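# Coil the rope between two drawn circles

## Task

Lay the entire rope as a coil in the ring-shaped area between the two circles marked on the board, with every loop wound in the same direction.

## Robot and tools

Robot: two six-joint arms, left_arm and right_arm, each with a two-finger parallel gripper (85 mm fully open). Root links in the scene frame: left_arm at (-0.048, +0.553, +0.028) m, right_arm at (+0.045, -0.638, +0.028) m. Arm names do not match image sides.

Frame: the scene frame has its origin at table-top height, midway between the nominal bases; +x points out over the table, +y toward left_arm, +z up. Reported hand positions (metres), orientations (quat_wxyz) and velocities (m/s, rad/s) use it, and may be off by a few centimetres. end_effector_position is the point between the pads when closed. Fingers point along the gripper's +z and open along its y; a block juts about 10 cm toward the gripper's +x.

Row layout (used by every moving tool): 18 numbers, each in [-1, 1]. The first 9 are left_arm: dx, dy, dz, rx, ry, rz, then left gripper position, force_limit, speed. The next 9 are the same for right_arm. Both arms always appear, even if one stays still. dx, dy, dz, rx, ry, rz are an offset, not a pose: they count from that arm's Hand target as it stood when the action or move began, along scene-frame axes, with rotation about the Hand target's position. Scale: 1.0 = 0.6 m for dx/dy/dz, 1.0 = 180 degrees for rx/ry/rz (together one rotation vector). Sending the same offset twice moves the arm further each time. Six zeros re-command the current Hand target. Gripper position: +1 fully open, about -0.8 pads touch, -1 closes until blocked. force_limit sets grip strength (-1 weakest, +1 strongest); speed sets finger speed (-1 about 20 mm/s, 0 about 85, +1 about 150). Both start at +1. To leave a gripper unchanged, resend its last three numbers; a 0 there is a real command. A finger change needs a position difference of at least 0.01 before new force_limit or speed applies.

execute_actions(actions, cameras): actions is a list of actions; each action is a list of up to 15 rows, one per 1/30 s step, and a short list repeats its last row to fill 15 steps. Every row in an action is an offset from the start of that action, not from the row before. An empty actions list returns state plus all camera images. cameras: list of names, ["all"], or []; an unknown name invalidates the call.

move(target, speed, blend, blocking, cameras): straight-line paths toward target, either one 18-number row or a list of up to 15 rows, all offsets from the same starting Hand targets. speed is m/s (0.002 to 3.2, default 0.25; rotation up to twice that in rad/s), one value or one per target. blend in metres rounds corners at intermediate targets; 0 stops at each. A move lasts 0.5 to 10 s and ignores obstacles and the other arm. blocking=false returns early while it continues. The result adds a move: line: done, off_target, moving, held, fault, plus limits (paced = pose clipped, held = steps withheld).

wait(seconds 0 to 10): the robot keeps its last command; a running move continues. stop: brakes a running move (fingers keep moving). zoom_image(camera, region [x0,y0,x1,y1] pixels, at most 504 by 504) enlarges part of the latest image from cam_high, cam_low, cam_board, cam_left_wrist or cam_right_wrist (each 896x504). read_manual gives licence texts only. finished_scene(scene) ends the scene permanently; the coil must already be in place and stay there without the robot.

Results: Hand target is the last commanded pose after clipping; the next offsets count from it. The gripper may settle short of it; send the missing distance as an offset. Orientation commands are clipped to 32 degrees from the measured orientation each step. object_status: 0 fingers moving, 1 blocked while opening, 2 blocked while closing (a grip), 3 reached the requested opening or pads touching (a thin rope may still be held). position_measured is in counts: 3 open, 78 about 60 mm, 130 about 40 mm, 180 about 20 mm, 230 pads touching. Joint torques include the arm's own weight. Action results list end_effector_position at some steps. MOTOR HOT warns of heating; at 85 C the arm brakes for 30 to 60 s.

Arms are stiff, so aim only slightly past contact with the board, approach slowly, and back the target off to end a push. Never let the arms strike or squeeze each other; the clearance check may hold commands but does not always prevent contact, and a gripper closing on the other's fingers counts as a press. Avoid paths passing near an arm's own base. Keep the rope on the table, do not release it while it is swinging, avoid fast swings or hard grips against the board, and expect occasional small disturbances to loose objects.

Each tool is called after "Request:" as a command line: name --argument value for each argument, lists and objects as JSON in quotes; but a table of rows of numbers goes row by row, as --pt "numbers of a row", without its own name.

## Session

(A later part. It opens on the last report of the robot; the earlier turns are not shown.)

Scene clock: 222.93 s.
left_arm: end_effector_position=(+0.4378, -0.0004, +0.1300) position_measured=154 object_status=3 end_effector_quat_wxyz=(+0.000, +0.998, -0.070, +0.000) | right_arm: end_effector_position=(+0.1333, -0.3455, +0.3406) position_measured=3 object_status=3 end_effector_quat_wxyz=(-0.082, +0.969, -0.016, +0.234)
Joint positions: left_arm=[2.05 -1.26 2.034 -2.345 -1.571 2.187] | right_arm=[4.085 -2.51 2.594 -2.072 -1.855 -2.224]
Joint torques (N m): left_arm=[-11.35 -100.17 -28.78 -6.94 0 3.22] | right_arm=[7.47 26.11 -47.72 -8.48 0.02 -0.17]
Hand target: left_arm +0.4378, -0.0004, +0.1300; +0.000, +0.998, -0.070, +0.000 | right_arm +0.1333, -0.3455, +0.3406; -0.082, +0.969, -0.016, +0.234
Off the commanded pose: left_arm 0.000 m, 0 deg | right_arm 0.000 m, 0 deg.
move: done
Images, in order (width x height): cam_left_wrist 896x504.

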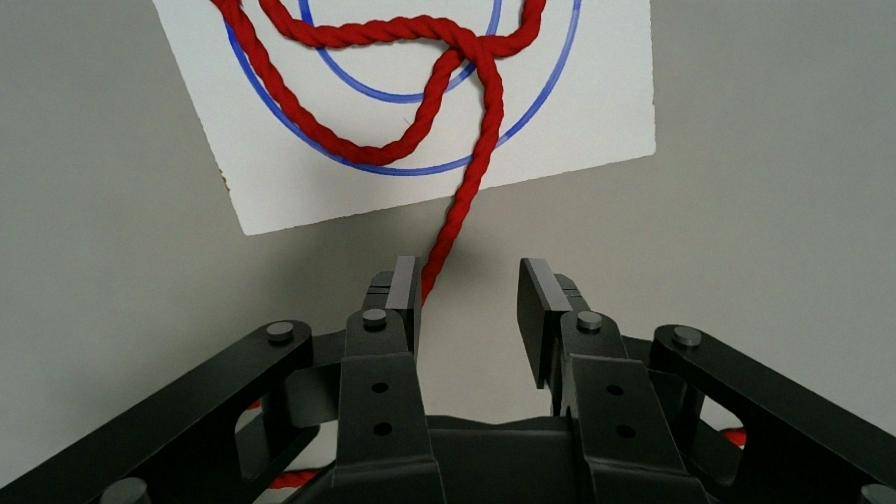

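Request:
move --pt "0 0 -0.125 0 0 -0.1556 -0.2 -0.7 -0.3 0 0 0 0 0 0 1 1 1" --pt "0 0 -0.1758 0 0 -0.1556 -1 -0.7 -0.3 0 0 0 0 0 0 1 1 1" --pt "0 0 -0.0833 0 0 -0.1556 -1 -0.7 -0.3 0 0 0 0 0 0 1 1 1" --pt "0.0837 0.1473 0.02 0 0 -0.1222 -1 -0.7 -0.3 0 0 0 0 0 0 1 1 1" --speed '[0.15,0.06,0.08,0.12]' --blend '[0.004,0,0.01,0]' --cameras '["cam_left_wrist", "cam_board"]'

Scene clock: 230.37 s.
left_arm: end_effector_position=(+0.4879, +0.0879, +0.1418) position_measured=214 object_status=2 end_effector_quat_wxyz=(+0.000, +0.966, -0.259, +0.000) | right_arm: end_effector_position=(+0.1333, -0.3455, +0.3406) position_measured=3 object_status=3 end_effector_quat_wxyz=(-0.082, +0.969, -0.016, +0.234)
Joint positions: left_arm=[2.176 -1.312 2.078 -2.338 -1.571 2.698] | right_arm=[4.085 -2.51 2.594 -2.072 -1.855 -2.224]
Joint torques (N m): left_arm=[16.11 -91.69 -37.08 -1.34 0.27 3.32] | right_arm=[7.26 26.07 -47.52 -8.42 0.02 -0.32]
Hand target: left_arm +0.4880, +0.0880, +0.1420; +0.000, +0.966, -0.259, +0.000 | right_arm +0.1333, -0.3455, +0.3406; -0.082, +0.969, -0.016, +0.234
Off the commanded pose: left_arm 0.000 m, 0 deg | right_arm 0.000 m, 0 deg.
move: done
Images, in order (width x height): cam_board 896x504, cam_left_wrist 896x504.

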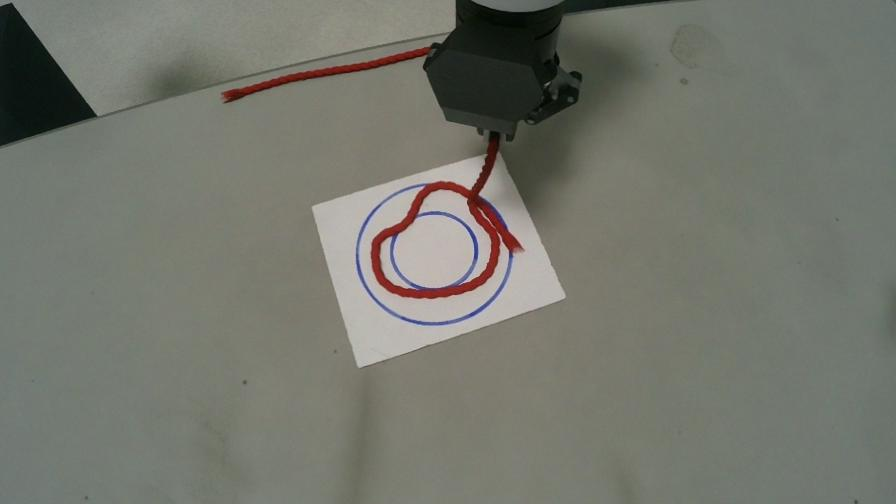

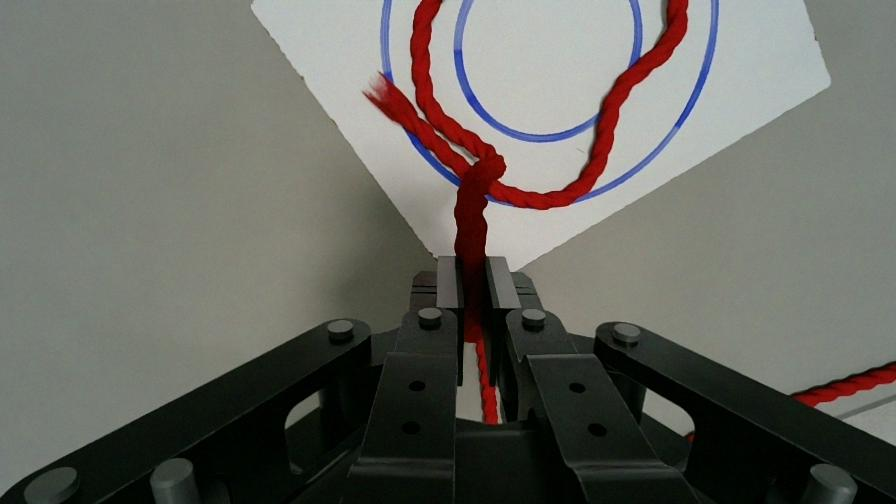

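Request:
move --pt "-0.0552 -0.0838 -0.07 0 0 0.2778 -1 -0.7 -0.3 0 0 0 0 0 0 1 1 1" --pt "-0.0403 -0.1788 -0.135 0 0 0.5556 -1 -0.7 -0.3 0 0 0 0 0 0 1 1 1" --pt "0.0395 -0.2227 -0.1533 0 0 0.9444 -1 -0.7 -0.3 0 0 0 0 0 0 1 1 1" --speed '[0.25,0.25,0.3]' --blend '[0.015,0.015,0]' --cameras '["cam_left_wrist", "cam_board"]'

Scene clock: 239.27 s.
left_arm: end_effector_position=(+0.5117, -0.0456, +0.0500) position_measured=214 object_status=2 end_effector_quat_wxyz=(+0.000, +0.342, +0.940, +0.000) | right_arm: end_effector_position=(+0.1333, -0.3455, +0.3406) position_measured=3 object_status=3 end_effector_quat_wxyz=(-0.082, +0.969, -0.016, +0.234)
Joint positions: left_arm=[2.106 -1.054 1.901 -2.418 -1.571 -0.339] | right_arm=[4.085 -2.51 2.594 -2.072 -1.855 -2.224]
Joint torques (N m): left_arm=[16.35 -94.15 -49.94 -1.57 1.24 -5.06] | right_arm=[7.19 26.42 -47.26 -8.62 -0.18 -0.27]
Hand target: left_arm +0.5117, -0.0456, +0.0500; +0.000, +0.342, +0.940, +0.000 | right_arm +0.1333, -0.3455, +0.3406; -0.082, +0.969, -0.016, +0.234
Off the commanded pose: left_arm 0.000 m, 0 deg | right_arm 0.000 m, 0 deg.
move: done
Images, in order (width x height): cam_board 896x504, cam_left_wrist 896x504.

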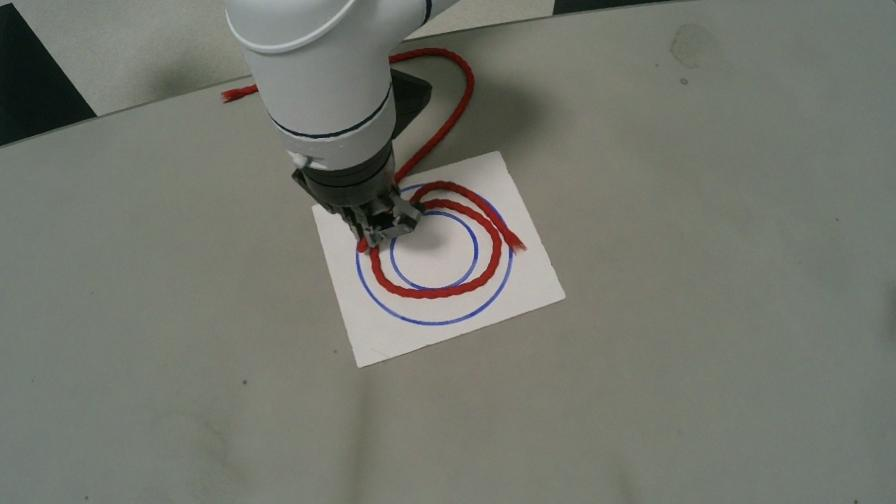

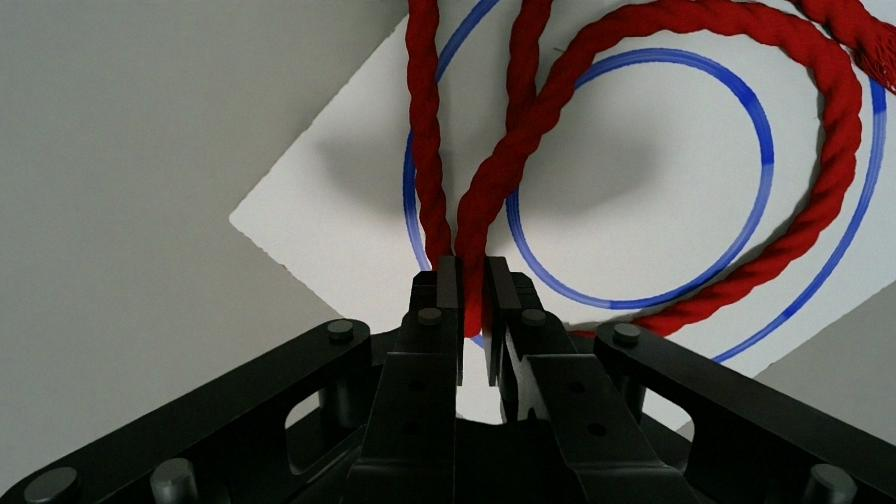

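Request:
move --pt "0.0222 0.0005 -0.0217 0 0 0.1667 -1 -0.7 -0.3 0 0 0 0 0 0 1 1 1" --pt "0.0222 0.0005 -0.025 0 0 0.1667 -0.3 -0.7 -0.3 0 0 0 0 0 0 1 1 1" --pt "0.0222 0.0005 0.16 0 0 0.1667 -0.3 -0.7 -0.3 0 0 0 0 0 0 1 1 1" --speed '[0.15,0.03,0.08]' --blend '[0,0,0]' --cameras '["cam_left_wrist", "cam_board"]'

Scene clock: 246.03 s.
left_arm: end_effector_position=(+0.5251, -0.0453, +0.1459) position_measured=167 object_status=3 end_effector_quat_wxyz=(+0.000, +0.087, +0.996, +0.000) | right_arm: end_effector_position=(+0.1333, -0.3455, +0.3406) position_measured=3 object_status=3 end_effector_quat_wxyz=(-0.082, +0.969, -0.016, +0.234)
Joint positions: left_arm=[2.121 -1.155 1.838 -2.254 -1.571 -0.848] | right_arm=[4.085 -2.51 2.594 -2.072 -1.855 -2.224]
Joint torques (N m): left_arm=[14.62 -116.51 -56.01 -0.78 0.66 -1.79] | right_arm=[7.03 27.04 -47.29 -8.63 -0.08 -0.39]
Hand target: left_arm +0.5251, -0.0453, +0.1460; +0.000, +0.087, +0.996, +0.000 | right_arm +0.1333, -0.3455, +0.3406; -0.082, +0.969, -0.016, +0.234
Off the commanded pose: left_arm 0.000 m, 0 deg | right_arm 0.000 m, 0 deg.
move: done
Images, in order (width x height): cam_board 896x504, cam_left_wrist 896x504.

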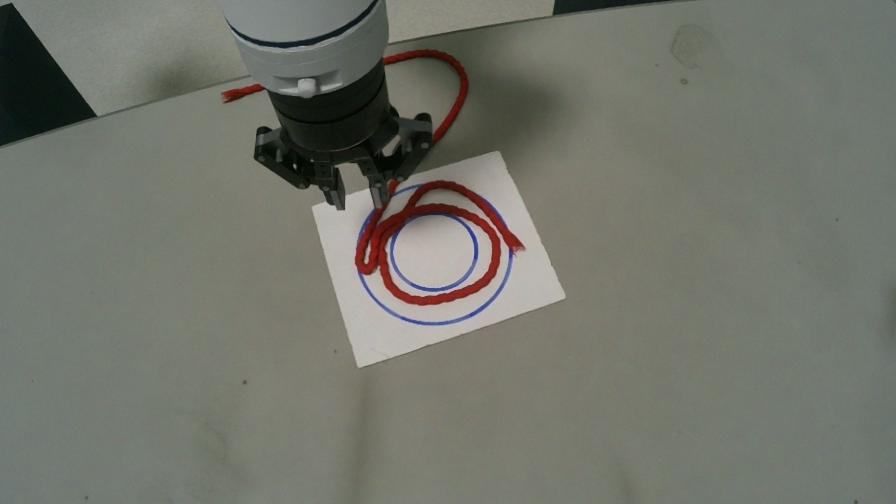

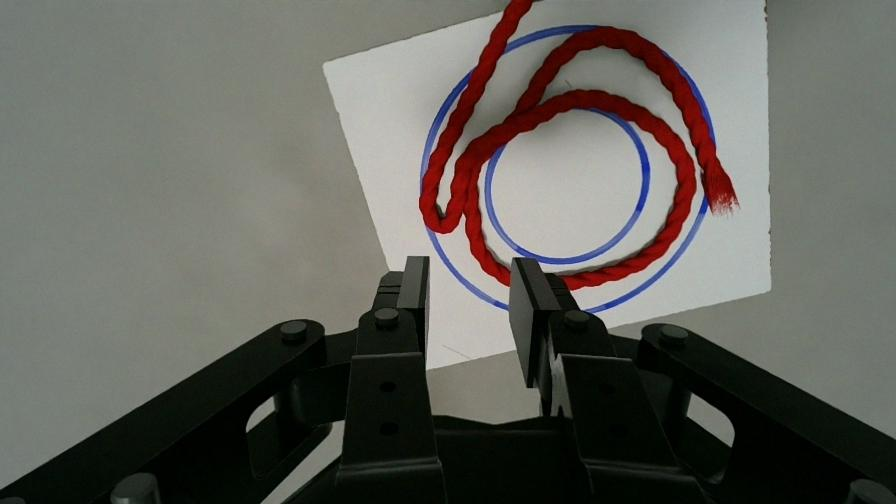

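Request:
move --pt "0.0577 0.2893 -0.11 0 0 -0.011 -1 -0.7 -0.3 0 0 0 0 0 0 1 1 1" --pt "0.0577 0.2893 -0.2008 0 0 -0.011 -1 -0.7 -0.3 0 0 0 0 0 0 1 1 1" --pt "0.047 0.239 -0.2008 0 0 -0.011 -1 -0.7 -0.3 0 0 0 0 0 0 1 1 1" --pt "0.0525 0.2648 -0.2008 0 0 -0.011 -1 -0.7 -0.3 0 0 0 0 0 0 1 1 1" --pt "-0.0112 0.266 -0.2008 0 0 0.111 -1 -0.7 -0.3 0 0 0 0 0 0 1 1 1" --pt "-0.0065 0.2398 -0.2008 0 0 0.111 -1 -0.7 -0.3 0 0 0 0 0 0 1 1 1" --pt "-0.0112 0.266 -0.2008 0 0 0.111 -1 -0.7 -0.3 0 0 0 0 0 0 1 1 1" --speed '[0.25,0.08,0.03,0.05,0.12,0.03,0.05]' --blend '[0.01,0,0,0.003,0.003,0,0]' --cameras '["cam_left_wrist"]'

Scene clock: 267.37 s.
left_arm: end_effector_position=(+0.5184, +0.1142, +0.0256) position_measured=232 object_status=3 end_effector_quat_wxyz=(+0.000, -0.087, +0.996, +0.000) | right_arm: end_effector_position=(+0.1333, -0.3455, +0.3406) position_measured=3 object_status=3 end_effector_quat_wxyz=(-0.082, +0.969, -0.016, +0.234)
Joint positions: left_arm=[2.234 -1.135 2.119 -2.555 -1.571 -1.084] | right_arm=[4.085 -2.51 2.594 -2.072 -1.855 -2.224]
Joint torques (N m): left_arm=[18.67 -103.96 -21.03 -6.46 1.09 2.06] | right_arm=[6.94 25.96 -47.23 -8.81 -0.23 -0.2]
Hand target: left_arm +0.5183, +0.1143, +0.0256; +0.000, -0.087, +0.996, +0.000 | right_arm +0.1333, -0.3455, +0.3406; -0.082, +0.969, -0.016, +0.234
Off the commanded pose: left_arm 0.000 m, 0 deg | right_arm 0.000 m, 0 deg.
move: done
Images, in order (width x height): cam_left_wrist 896x504.

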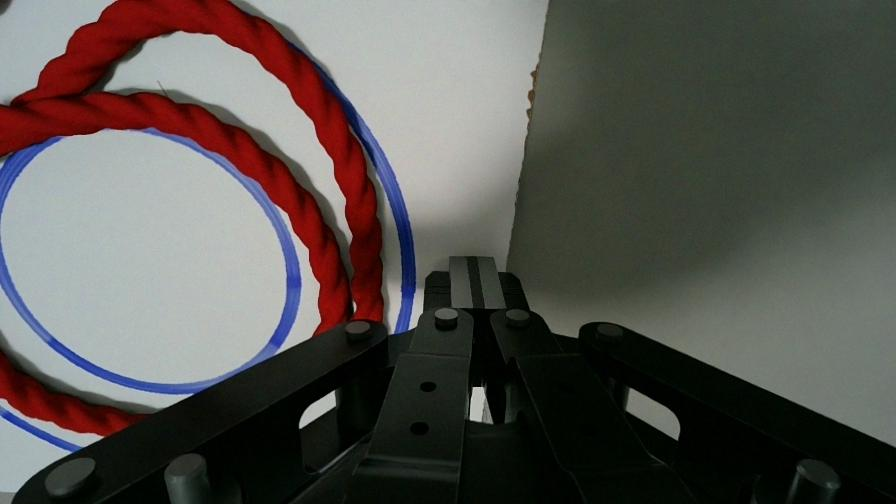

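Request:
move --pt "-0.0593 -0.0228 0 0 0 0.1222 -1 -0.7 -0.3 0 0 0 0 0 0 1 1 1" --pt "-0.0453 -0.0453 0 0 0 0.1222 -1 -0.7 -0.3 0 0 0 0 0 0 1 1 1" --pt "-0.0593 -0.0228 0 0 0 0.1222 -1 -0.7 -0.3 0 0 0 0 0 0 1 1 1" --pt "-0.1108 -0.0733 0 0 0 0.2611 -1 -0.7 -0.3 0 0 0 0 0 0 1 1 1" --pt "-0.0885 -0.0878 0 0 0 0.2611 -1 -0.7 -0.3 0 0 0 0 0 0 1 1 1" --pt "-0.1135 -0.0717 0 0 0 0.2611 -1 -0.7 -0.3 0 0 0 0 0 0 1 1 1" --pt "-0.1135 -0.0717 0.2 0 0 0.2611 -1 -0.7 -0.3 0 0 0 0 0 0 1 1 1" --speed '[0.12,0.03,0.05,0.13,0.03,0.05,0.12]' --blend '[0.003,0,0.003,0.003,0,0.004,0]' --cameras '["cam_left_wrist", "cam_board"]'

Scene clock: 276.57 s.
left_arm: end_effector_position=(+0.4502, +0.0713, +0.1454) position_measured=232 object_status=3 end_effector_quat_wxyz=(+0.000, -0.477, +0.879, +0.000) | right_arm: end_effector_position=(+0.1333, -0.3455, +0.3406) position_measured=3 object_status=3 end_effector_quat_wxyz=(-0.082, +0.969, -0.016, +0.234)
Joint positions: left_arm=[2.116 -1.339 2.108 -2.339 -1.571 -2.022] | right_arm=[4.085 -2.51 2.594 -2.072 -1.855 -2.224]
Joint torques (N m): left_arm=[-11.16 -88.79 -53.07 -1.34 -0.4 -4.57] | right_arm=[7.04 27.08 -47.16 -8.71 -0.2 -0.31]
Hand target: left_arm +0.4502, +0.0713, +0.1456; +0.000, -0.477, +0.879, +0.000 | right_arm +0.1333, -0.3455, +0.3406; -0.082, +0.969, -0.016, +0.234
Off the commanded pose: left_arm 0.000 m, 0 deg | right_arm 0.000 m, 0 deg.
move: done
Images, in order (width x height): cam_board 896x504, cam_left_wrist 896x504.

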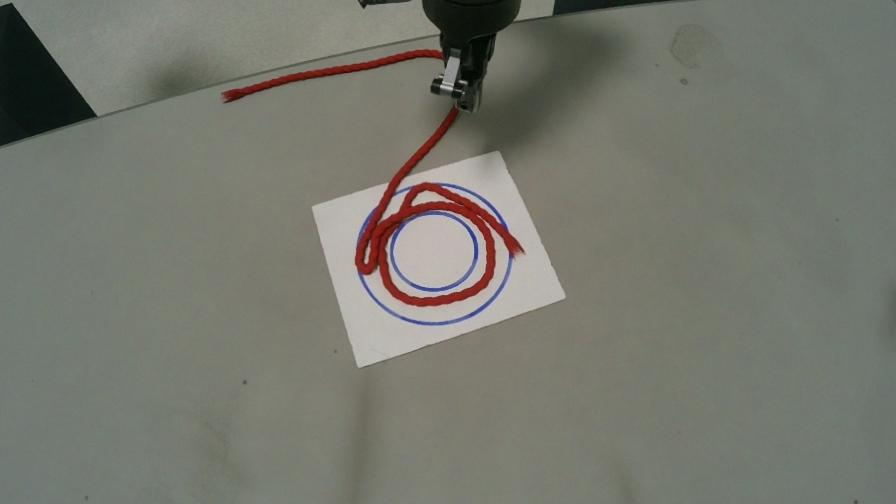

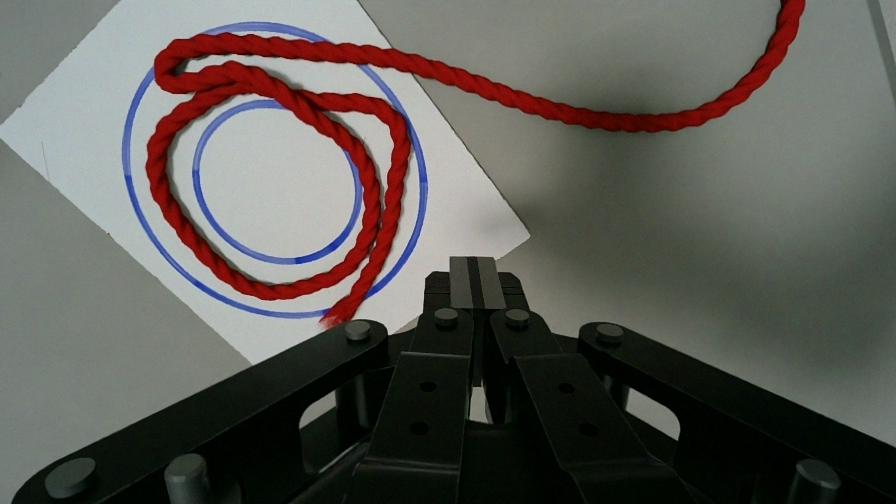

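Request:
move --pt "0.238 0.0543 -0.1083 0 0 -0.3889 -1 -0.7 -0.3 0 0 0 0 0 0 1 1 1" --pt "0.238 0.0543 -0.2 0 0 -0.3889 -1 -0.7 -0.3 0 0 0 0 0 0 1 1 1" --pt "0.218 0.0235 -0.2 0 0 -0.3889 -1 -0.7 -0.3 0 0 0 0 0 0 1 1 1" --pt "0.238 0.0543 -0.2 0 0 -0.3889 -1 -0.7 -0.3 0 0 0 0 0 0 1 1 1" --pt "0.238 0.0543 0 0 0 -0.3889 -1 -0.7 -0.3 0 0 0 0 0 0 1 1 1" --speed '[0.25,0.08,0.03,0.05,0.12]' --blend '[0.01,0,0,0.004,0]' --cameras '["cam_left_wrist", "cam_board"]'

Scene clock: 285.73 s.
left_arm: end_effector_position=(+0.5931, +0.1039, +0.1454) position_measured=232 object_status=3 end_effector_quat_wxyz=(+0.000, +0.113, +0.994, +0.000) | right_arm: end_effector_position=(+0.1333, -0.3455, +0.3406) position_measured=3 object_status=3 end_effector_quat_wxyz=(-0.082, +0.969, -0.016, +0.234)
Joint positions: left_arm=[2.304 -1.216 1.932 -2.287 -1.571 -0.612] | right_arm=[4.085 -2.51 2.594 -2.072 -1.855 -2.224]
Joint torques (N m): left_arm=[4.98 -106.08 -55.49 -1.12 0.38 0.45] | right_arm=[6.8 26.22 -47 -8.8 -0.14 -0.34]
Hand target: left_arm +0.5930, +0.1039, +0.1456; +0.000, +0.113, +0.994, +0.000 | right_arm +0.1333, -0.3455, +0.3406; -0.082, +0.969, -0.016, +0.234
Off the commanded pose: left_arm 0.000 m, 0 deg | right_arm 0.000 m, 0 deg.
move: done
Images, in order (width x height): cam_board 896x504, cam_left_wrist 896x504.

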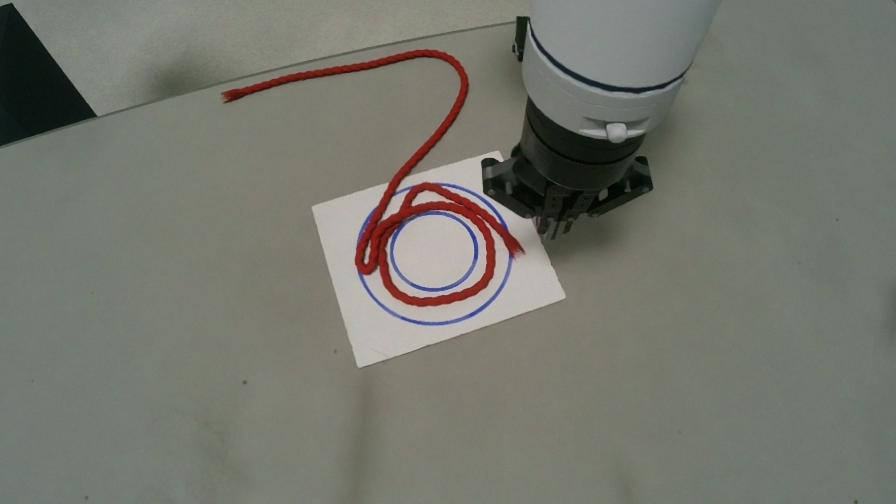

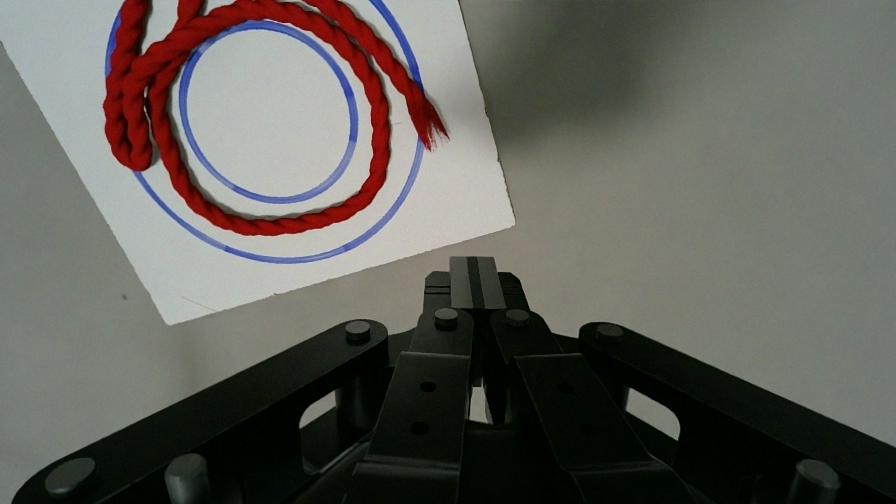

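Request:
move --pt "0.0225 -0.0063 -0.2 0 0 -0.0389 -1 -0.7 -0.3 0 0 0 0 0 0 1 1 1" --pt "-0.01 -0.0452 -0.2 0 0 -0.0389 -1 -0.7 -0.3 0 0 0 0 0 0 1 1 1" --pt "0.0225 -0.0063 -0.2 0 0 -0.0389 -1 -0.7 -0.3 0 0 0 0 0 0 1 1 1" --pt "0.0225 -0.0063 0 0 0 -0.0389 -1 -0.7 -0.3 0 0 0 0 0 0 1 1 1" --speed '[0.12,0.03,0.05,0.12]' --blend '[0,0,0.004,0]' --cameras '["cam_left_wrist"]'

Scene clock: 293.73 s.
left_arm: end_effector_position=(+0.6066, +0.1001, +0.1455) position_measured=232 object_status=3 end_effector_quat_wxyz=(+0.000, +0.174, +0.985, +0.000) | right_arm: end_effector_position=(+0.1333, -0.3455, +0.3406) position_measured=3 object_status=3 end_effector_quat_wxyz=(-0.082, +0.969, -0.016, +0.234)
Joint positions: left_arm=[2.313 -1.199 1.906 -2.278 -1.571 -0.481] | right_arm=[4.085 -2.51 2.594 -2.072 -1.855 -2.224]
Joint torques (N m): left_arm=[3.76 -110.76 -54.69 -1.69 -0.58 0.58] | right_arm=[5.72 25.64 -47.04 -8.61 -0.3 -0.21]
Hand target: left_arm +0.6065, +0.1001, +0.1456; +0.000, +0.174, +0.985, +0.000 | right_arm +0.1333, -0.3455, +0.3406; -0.082, +0.969, -0.016, +0.234
Off the commanded pose: left_arm 0.000 m, 0 deg | right_arm 0.000 m, 0 deg.
move: done
Images, in order (width x height): cam_left_wrist 896x504.

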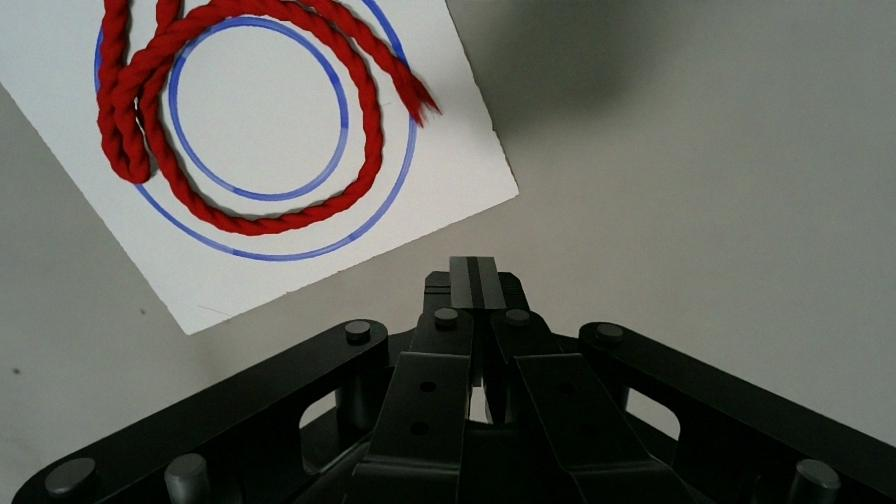

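Request:
move --target '[-0.0423,-0.0373,-0.06,0,0,-0.7889,-0.35,-0.7,-0.3,0,0,0,0,0,0,1,1,1]' --speed 0.35 --cameras '["cam_left_wrist"]'

Scene clock: 305.73 s.
left_arm: end_effector_position=(+0.5812, +0.0777, +0.1096) position_measured=173 object_status=3 end_effector_quat_wxyz=(+0.000, +0.988, +0.156, +0.000) | right_arm: end_effector_position=(+0.1333, -0.3455, +0.3406) position_measured=3 object_status=3 end_effector_quat_wxyz=(-0.082, +0.969, -0.016, +0.234)
Joint positions: left_arm=[2.269 -1.166 1.941 -2.345 -1.571 1.954] | right_arm=[4.085 -2.51 2.594 -2.072 -1.855 -2.224]
Joint torques (N m): left_arm=[-11.13 -83.86 -28.95 -7.01 -0.54 3.35] | right_arm=[7.77 26.98 -47.05 -8.7 -0.29 -0.28]
Hand target: left_arm +0.5812, +0.0777, +0.1096; +0.000, +0.988, +0.156, +0.000 | right_arm +0.1333, -0.3455, +0.3406; -0.082, +0.969, -0.016, +0.234
Off the commanded pose: left_arm 0.000 m, 0 deg | right_arm 0.000 m, 0 deg.
move: done
Images, in order (width x height): cam_left_wrist 896x504.

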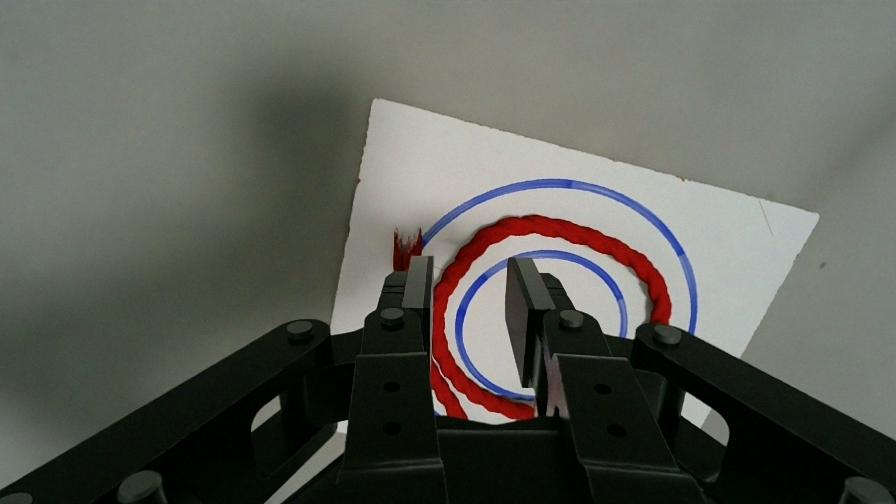

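Request:
move --pt "0.0083 0.0692 0 0 0 -0.2444 -1 -0.7 -0.3 0 0 0 0 0 0 1 1 1" --pt "0.0083 0.0692 -0.1402 0 0 -0.2444 -1 -0.7 -0.3 0 0 0 0 0 0 1 1 1" --pt "-0.0147 0.022 -0.1402 0 0 -0.2444 -1 -0.7 -0.3 0 0 0 0 0 0 1 1 1" --pt "0.0083 0.0692 -0.1402 0 0 -0.2444 -1 -0.7 -0.3 0 0 0 0 0 0 1 1 1" --pt "0.0083 0.0692 0.0598 0 0 -0.2444 -1 -0.7 -0.3 0 0 0 0 0 0 1 1 1" --speed '[0.2,0.08,0.03,0.05,0.12]' --blend '[0,0,0,0.004,0]' --cameras '["cam_left_wrist"]'

Scene clock: 315.93 s.
left_arm: end_effector_position=(+0.5862, +0.1193, +0.1453) position_measured=232 object_status=3 end_effector_quat_wxyz=(+0.000, +0.974, -0.225, +0.000) | right_arm: end_effector_position=(+0.1333, -0.3455, +0.3406) position_measured=3 object_status=3 end_effector_quat_wxyz=(-0.082, +0.969, -0.016, +0.234)
Joint positions: left_arm=[2.31 -1.236 1.962 -2.297 -1.571 2.763] | right_arm=[4.085 -2.51 2.594 -2.072 -1.855 -2.224]
Joint torques (N m): left_arm=[1.83 -103.79 -54.84 -1.35 -0.28 0.36] | right_arm=[7.68 26.22 -47.37 -8.85 -0.12 -0.25]
Hand target: left_arm +0.5861, +0.1192, +0.1454; +0.000, +0.974, -0.225, +0.000 | right_arm +0.1333, -0.3455, +0.3406; -0.082, +0.969, -0.016, +0.234
Off the commanded pose: left_arm 0.000 m, 0 deg | right_arm 0.000 m, 0 deg.
move: done
Images, in order (width x height): cam_left_wrist 896x504.

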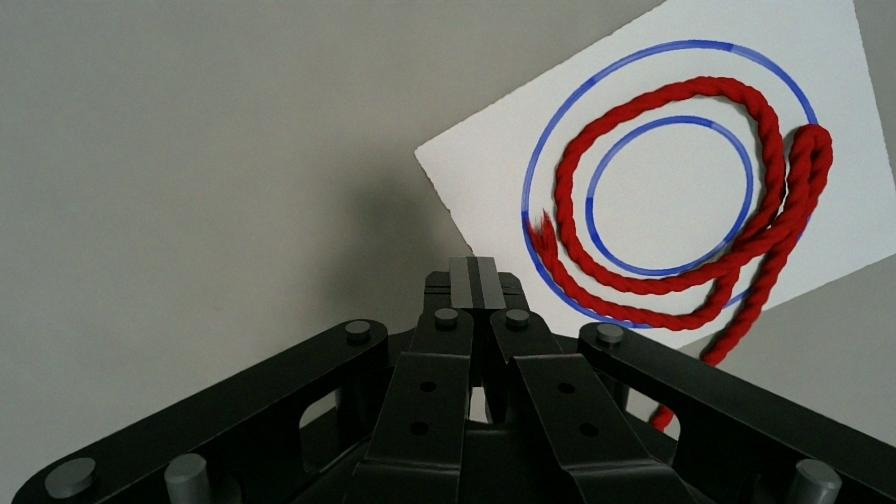

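Request:
move --pt "-0.0312 0.0118 -0.2 0 0 0.0556 -1 -0.7 -0.3 0 0 0 0 0 0 1 1 1" --pt "-0.0472 -0.044 -0.2 0 0 0.0556 -1 -0.7 -0.3 0 0 0 0 0 0 1 1 1" --pt "-0.0312 0.0118 -0.2 0 0 0.0556 -1 -0.7 -0.3 0 0 0 0 0 0 1 1 1" --pt "-0.0312 0.0118 0 0 0 0.0556 -1 -0.7 -0.3 0 0 0 0 0 0 1 1 1" --speed '[0.12,0.03,0.05,0.12]' --blend '[0,0,0.004,0]' --cameras '["cam_left_wrist", "cam_board"]'

Scene clock: 324.50 s.
left_arm: end_effector_position=(+0.5674, +0.1263, +0.1453) position_measured=232 object_status=3 end_effector_quat_wxyz=(+0.000, +0.990, -0.139, +0.000) | right_arm: end_effector_position=(+0.1333, -0.3455, +0.3406) position_measured=3 object_status=3 end_effector_quat_wxyz=(-0.082, +0.969, -0.016, +0.234)
Joint positions: left_arm=[2.298 -1.262 2 -2.309 -1.571 2.576] | right_arm=[4.085 -2.51 2.594 -2.072 -1.855 -2.224]
Joint torques (N m): left_arm=[0.64 -100.98 -53.99 -1.17 -0.47 -0.55] | right_arm=[6.46 25.89 -47.18 -8.73 -0.38 -0.25]
Hand target: left_arm +0.5674, +0.1263, +0.1454; +0.000, +0.990, -0.139, +0.000 | right_arm +0.1333, -0.3455, +0.3406; -0.082, +0.969, -0.016, +0.234
Off the commanded pose: left_arm 0.000 m, 0 deg | right_arm 0.000 m, 0 deg.
move: done
Images, in order (width x height): cam_board 896x504, cam_left_wrist 896x504.

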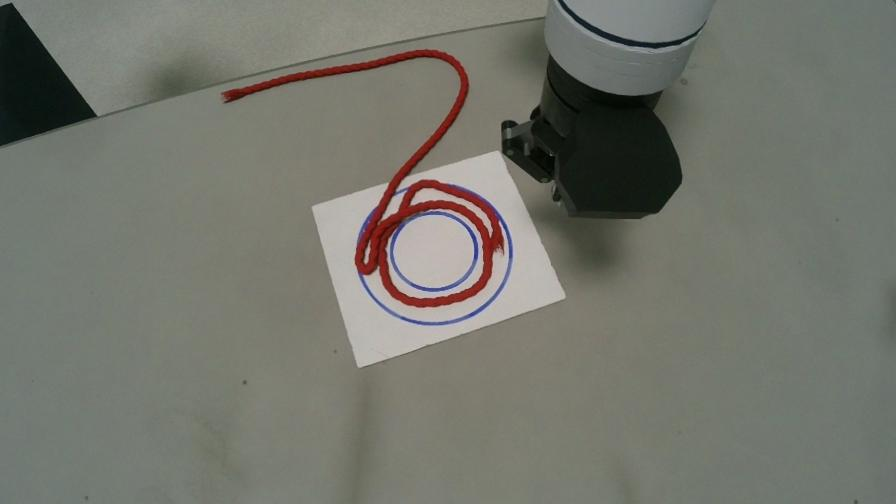

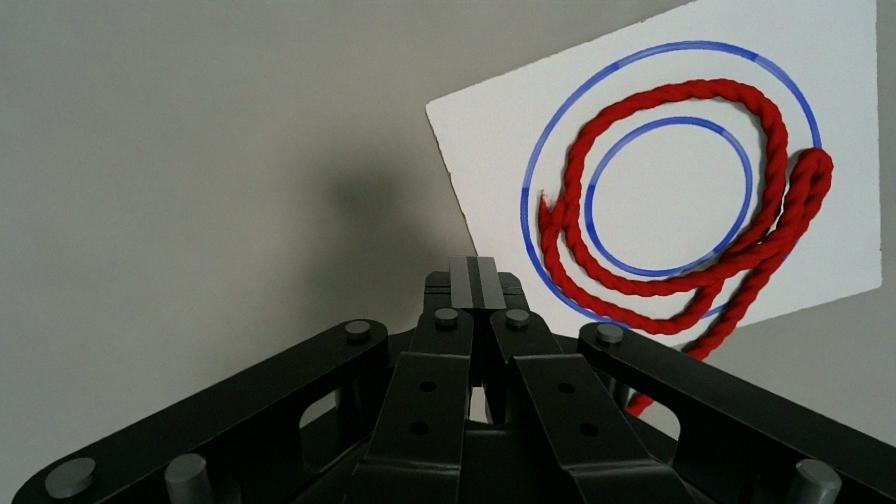

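Request:
move --pt "0 0 0.05 0 0 0 -0.2 -0.7 -0.3 0.361 -0.024 0.1 0 0 0 1 1 1" --pt "-0.15 -0.15 0.1 0 0 0.3 -0.2 -0.7 -0.3 0.7637 -0.2667 0.1667 0 0 0 1 1 1" --speed 0.25 --blend '[0.05,0]' --cameras '["cam_high"]'

Scene clock: 330.93 s.
left_arm: end_effector_position=(+0.4774, +0.0363, +0.2054) position_measured=154 object_status=3 end_effector_quat_wxyz=(+0.000, +0.946, +0.325, +0.000) | right_arm: end_effector_position=(+0.5915, -0.5055, +0.4406) position_measured=3 object_status=3 end_effector_quat_wxyz=(-0.082, +0.969, -0.016, +0.234)
Joint positions: left_arm=[2.123 -1.347 1.98 -2.204 -1.571 1.458] | right_arm=[2.925 -2.024 2.272 -2.258 -1.323 -3.268]
Joint torques (N m): left_arm=[-11.35 -95.31 -56.99 -1.54 1.17 -4.71] | right_arm=[-17.13 10.06 -60.68 -15.43 4.44 -2.13]
Hand target: left_arm +0.4774, +0.0363, +0.2054; +0.000, +0.946, +0.325, +0.000 | right_arm +0.5915, -0.5056, +0.4406; -0.082, +0.969, -0.016, +0.234
Off the commanded pose: left_arm 0.000 m, 0 deg | right_arm 0.000 m, 0 deg.
move: done
Images, in order (width x height): cam_high 896x504.

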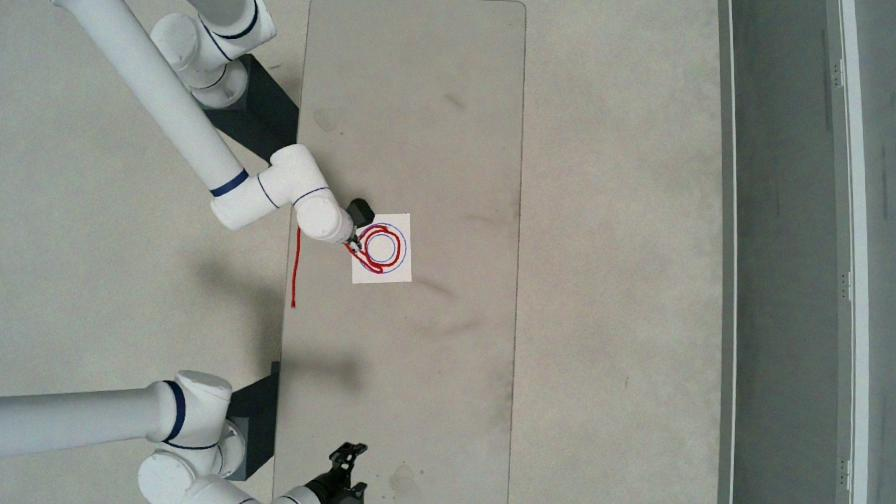

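Request:
move --target '[-0.369,-0.3438,-0.109,0,0,0.29,-0.2,-0.7,-0.3,0,0,0,0,0,0,1,1,1]' --speed 0.25 --cameras '["cam_left_wrist"]'

Scene clock: 334.50 s.
left_arm: end_effector_position=(+0.2561, -0.1699, +0.1400) position_measured=154 object_status=3 end_effector_quat_wxyz=(+0.000, +0.706, +0.708, +0.000) | right_arm: end_effector_position=(+0.5915, -0.5056, +0.4406) position_measured=3 object_status=3 end_effector_quat_wxyz=(-0.082, +0.969, -0.016, +0.234)
Joint positions: left_arm=[1.742 -1.208 1.933 -2.295 -1.571 0.167] | right_arm=[2.925 -2.024 2.272 -2.258 -1.323 -3.268]
Joint torques (N m): left_arm=[-14.55 -81.34 -55.74 -7.08 1.56 -5.09] | right_arm=[-16.64 10.81 -60.23 -15.55 4.42 -2.04]
Hand target: left_arm +0.2560, -0.1700, +0.1400; +0.000, +0.706, +0.708, +0.000 | right_arm +0.5915, -0.5056, +0.4406; -0.082, +0.969, -0.016, +0.234
Off the commanded pose: left_arm 0.000 m, 0 deg | right_arm 0.000 m, 0 deg.
move: done
Images, in order (width x height): cam_left_wrist 896x504.

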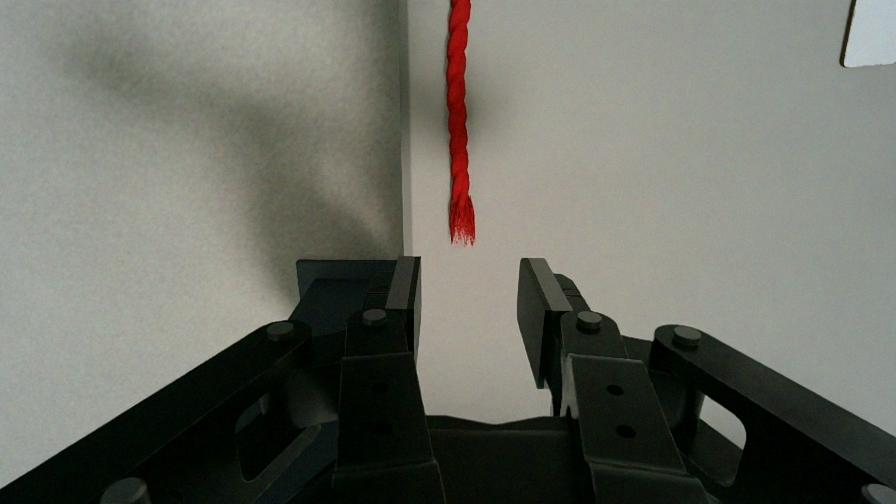

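Request:
move --pt "-0.0017 0.0238 -0.1417 0 0 0 -0.2 -0.7 -0.3 0 0 0 0 0 0 1 1 1" --pt "-0.0017 0.0238 -0.1925 0 0 0 -1 -0.7 -0.3 0 0 0 0 0 0 1 1 1" --pt "-0.0017 0.0238 -0.0333 0 0 0 -1 -0.7 -0.3 0 0 0 0 0 0 1 1 1" --speed '[0.12,0.06,0.08]' --blend '[0.004,0,0]' --cameras '["cam_left_wrist"]'

Scene clock: 354.97 s.
left_arm: end_effector_position=(+0.2550, -0.1557, +0.1199) position_measured=214 object_status=2 end_effector_quat_wxyz=(+0.000, +0.706, +0.708, +0.000) | right_arm: end_effector_position=(+0.5915, -0.5056, +0.4406) position_measured=3 object_status=3 end_effector_quat_wxyz=(-0.082, +0.969, -0.016, +0.234)
Joint positions: left_arm=[1.744 -1.202 1.971 -2.34 -1.571 0.168] | right_arm=[2.925 -2.024 2.272 -2.258 -1.323 -3.268]
Joint torques (N m): left_arm=[11.35 -107.3 -52.85 -1.51 1.28 0.46] | right_arm=[-16.65 11.46 -60.44 -15.09 4.41 -1.91]
Hand target: left_arm +0.2550, -0.1557, +0.1201; +0.000, +0.706, +0.708, +0.000 | right_arm +0.5915, -0.5056, +0.4406; -0.082, +0.969, -0.016, +0.234
Off the commanded pose: left_arm 0.000 m, 0 deg | right_arm 0.000 m, 0 deg.
move: done
Images, in order (width x height): cam_left_wrist 896x504.

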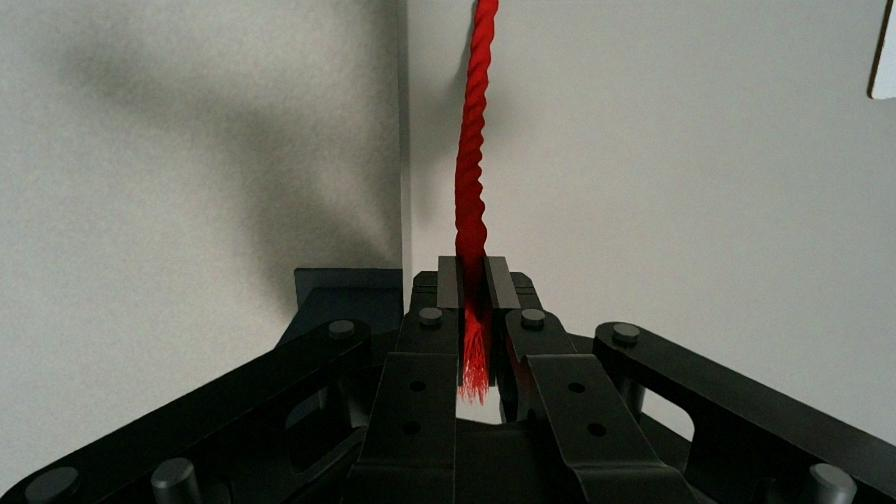

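Request:
move --pt "0.2083 0.0262 0.3833 0 0 0 -1 -0.7 -0.3 0 0 0 0 0 0 1 1 1" --pt "0.5212 0.1432 0.7583 0 0 0.0556 -1 -0.7 -0.3 0 0 0 0 0 0 1 1 1" --speed '[0.15,0.12]' --blend '[0.04,0]' --cameras '["cam_board", "cam_low"]'

Request:
zoom_image --camera "cam_board" --region '[320, 150, 560, 350]'

Scene clock: 361.07 s.
left_arm: end_effector_position=(+0.5677, -0.0698, +0.5750) position_measured=214 object_status=2 end_effector_quat_wxyz=(+0.000, +0.642, +0.767, +0.000) | right_arm: end_effector_position=(+0.5915, -0.5056, +0.4406) position_measured=3 object_status=3 end_effector_quat_wxyz=(-0.082, +0.969, -0.016, +0.234)
Joint positions: left_arm=[2.148 -1.291 1.22 -1.5 -1.571 0.398] | right_arm=[2.925 -2.024 2.272 -2.258 -1.323 -3.268]
Joint torques (N m): left_arm=[17.61 -89.31 -65.5 -1.61 -0.1 3.32] | right_arm=[-16.29 11.55 -60.38 -14.83 4.22 -1.93]
Hand target: left_arm +0.5677, -0.0698, +0.5750; +0.000, +0.642, +0.767, +0.000 | right_arm +0.5915, -0.5056, +0.4406; -0.082, +0.969, -0.016, +0.234
Off the commanded pose: left_arm 0.000 m, 0 deg | right_arm 0.000 m, 0 deg.
move: done
Images, in order (width x height): cam_low 896x504, cam_board 896x504.

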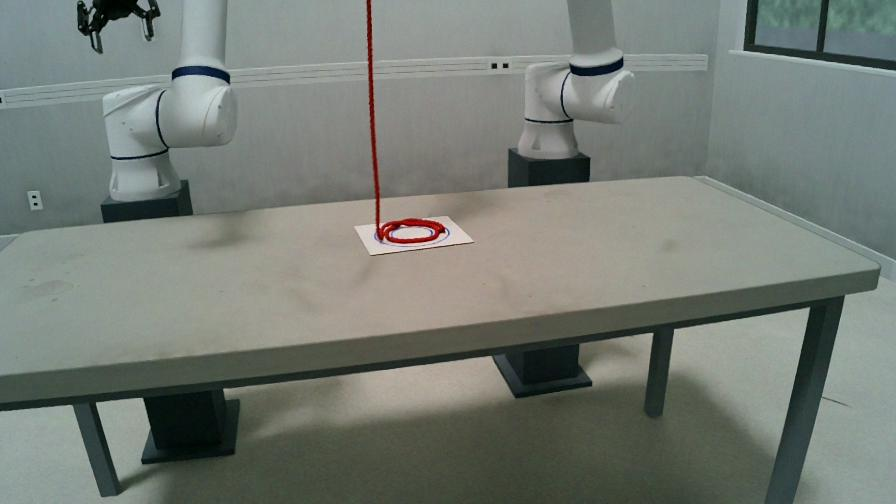

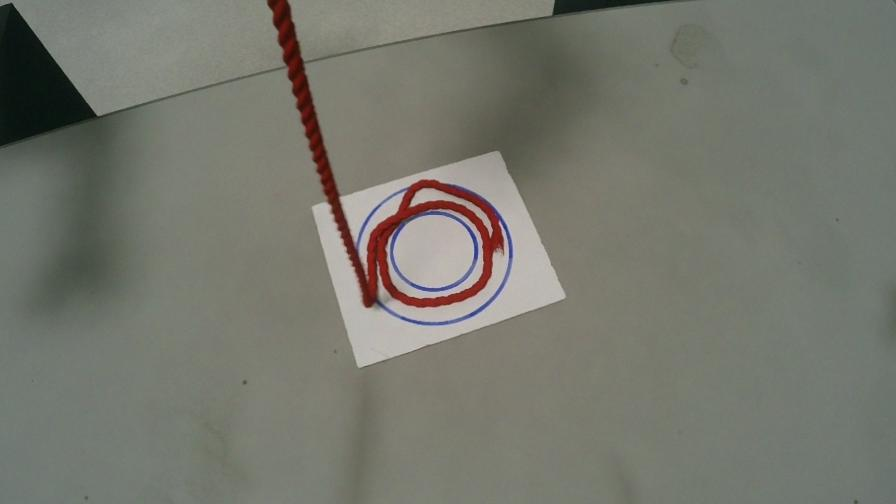

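Scaled by 2.100 from the camera's 896x504 image, which has a finer 1280x720 frame.

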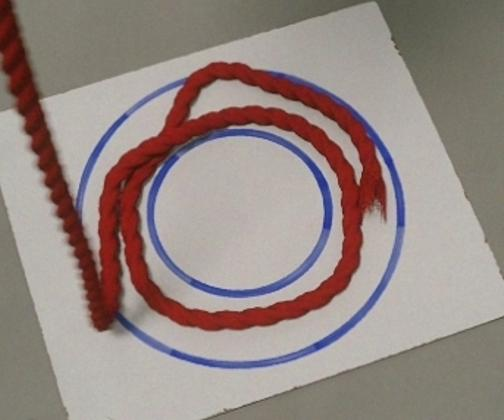

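Request:
move --pt "0.0272 0.0263 -0.005 0 0 0.011 -1 -0.7 -0.3 0 0 0 0 0 0 1 1 1" --pt "0.0597 0.0978 -0.0942 0 0 0.0333 -1 -0.7 -0.3 0 0 0 0 0 0 1 1 1" --speed '[0.04,0.05]' --blend '[0.008,0]' --cameras '["cam_board"]'

Request:
zoom_image --camera "cam_board" --region '[320, 150, 560, 350]'

Scene clock: 370.23 s.
left_arm: end_effector_position=(+0.6035, -0.0112, +0.5186) position_measured=214 object_status=2 end_effector_quat_wxyz=(+0.000, +0.601, +0.800, +0.000) | right_arm: end_effector_position=(+0.5915, -0.5056, +0.4406) position_measured=3 object_status=3 end_effector_quat_wxyz=(-0.082, +0.969, -0.016, +0.234)
Joint positions: left_arm=[2.222 -1.317 1.352 -1.606 -1.571 0.367] | right_arm=[2.925 -2.024 2.272 -2.258 -1.323 -3.268]
Joint torques (N m): left_arm=[15.7 -108.52 -43.43 -6.77 -0.18 -4.93] | right_arm=[-16.45 9.81 -60.82 -14.54 4.29 -1.98]
Hand target: left_arm +0.6035, -0.0111, +0.5185; +0.000, +0.601, +0.800, +0.000 | right_arm +0.5915, -0.5056, +0.4406; -0.082, +0.969, -0.016, +0.234
Off the commanded pose: left_arm 0.000 m, 0 deg | right_arm 0.000 m, 0 deg.
move: done
Images, in order (width x height): cam_board 896x504.

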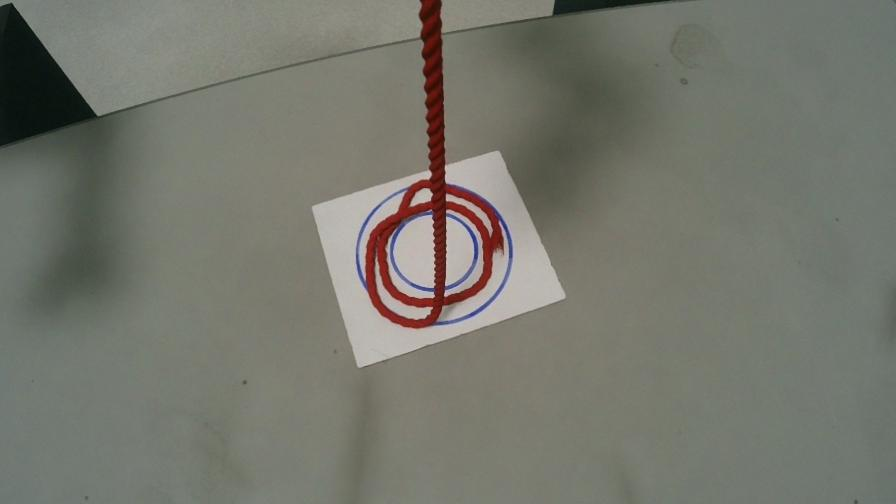

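Scaled by 2.100 from the camera's 896x504 image, which has a finer 1280x720 frame.

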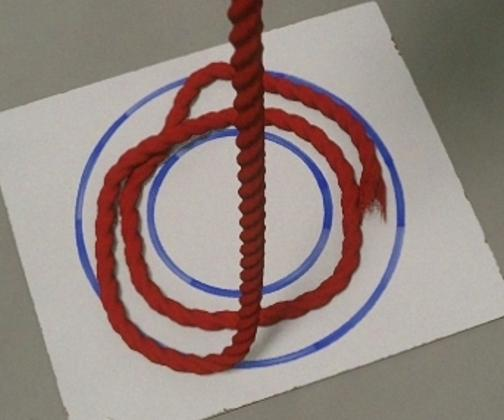

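Request:
move --pt "-0.0293 0.0675 -0.0942 0 0 0.0333 -1 -0.7 -0.3 0 0 0 0 0 0 1 1 1" --pt "-0.0895 0.1045 -0.1883 0 0 0.0778 -1 -0.7 -0.3 0 0 0 0 0 0 1 1 1" --speed '[0.05,0.06]' --blend '[0.012,0]' --cameras '["cam_board"]'

Request:
zoom_image --camera "cam_board" --region '[320, 150, 560, 350]'

Scene clock: 375.93 s.
left_arm: end_effector_position=(+0.5499, +0.0516, +0.4056) position_measured=214 object_status=2 end_effector_quat_wxyz=(+0.000, +0.499, +0.867, +0.000) | right_arm: end_effector_position=(+0.5915, -0.5056, +0.4406) position_measured=3 object_status=3 end_effector_quat_wxyz=(-0.082, +0.969, -0.016, +0.234)
Joint positions: left_arm=[2.216 -1.424 1.683 -1.83 -1.571 0.117] | right_arm=[2.925 -2.024 2.272 -2.258 -1.323 -3.268]
Joint torques (N m): left_arm=[-11.04 -94.81 -41.9 -6.54 1.29 -5] | right_arm=[-16.19 11.02 -60.26 -14.44 4.32 -1.88]
Hand target: left_arm +0.5498, +0.0516, +0.4055; +0.000, +0.499, +0.867, +0.000 | right_arm +0.5915, -0.5056, +0.4406; -0.082, +0.969, -0.016, +0.234
Off the commanded pose: left_arm 0.000 m, 0 deg | right_arm 0.000 m, 0 deg.
move: done
Images, in order (width x height): cam_board 896x504.

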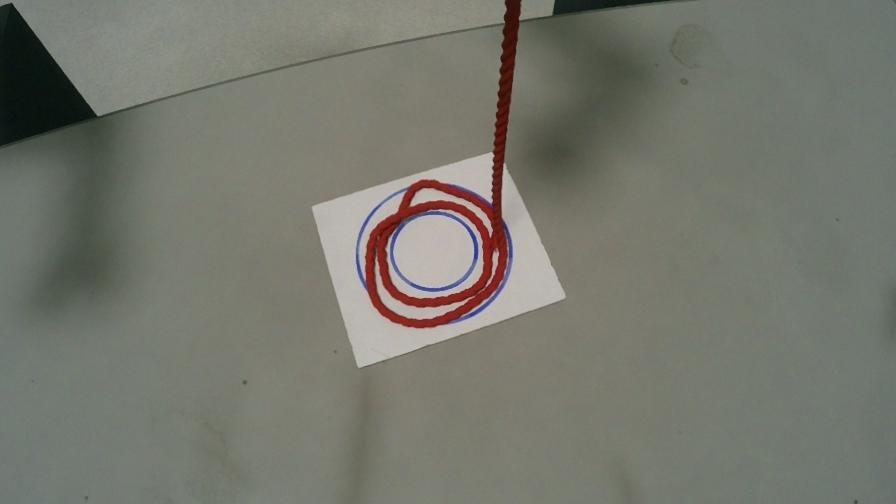

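Scaled by 2.100 from the camera's 896x504 image, which has a finer 1280x720 frame.

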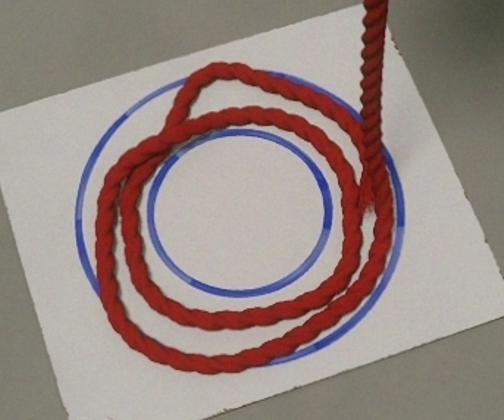

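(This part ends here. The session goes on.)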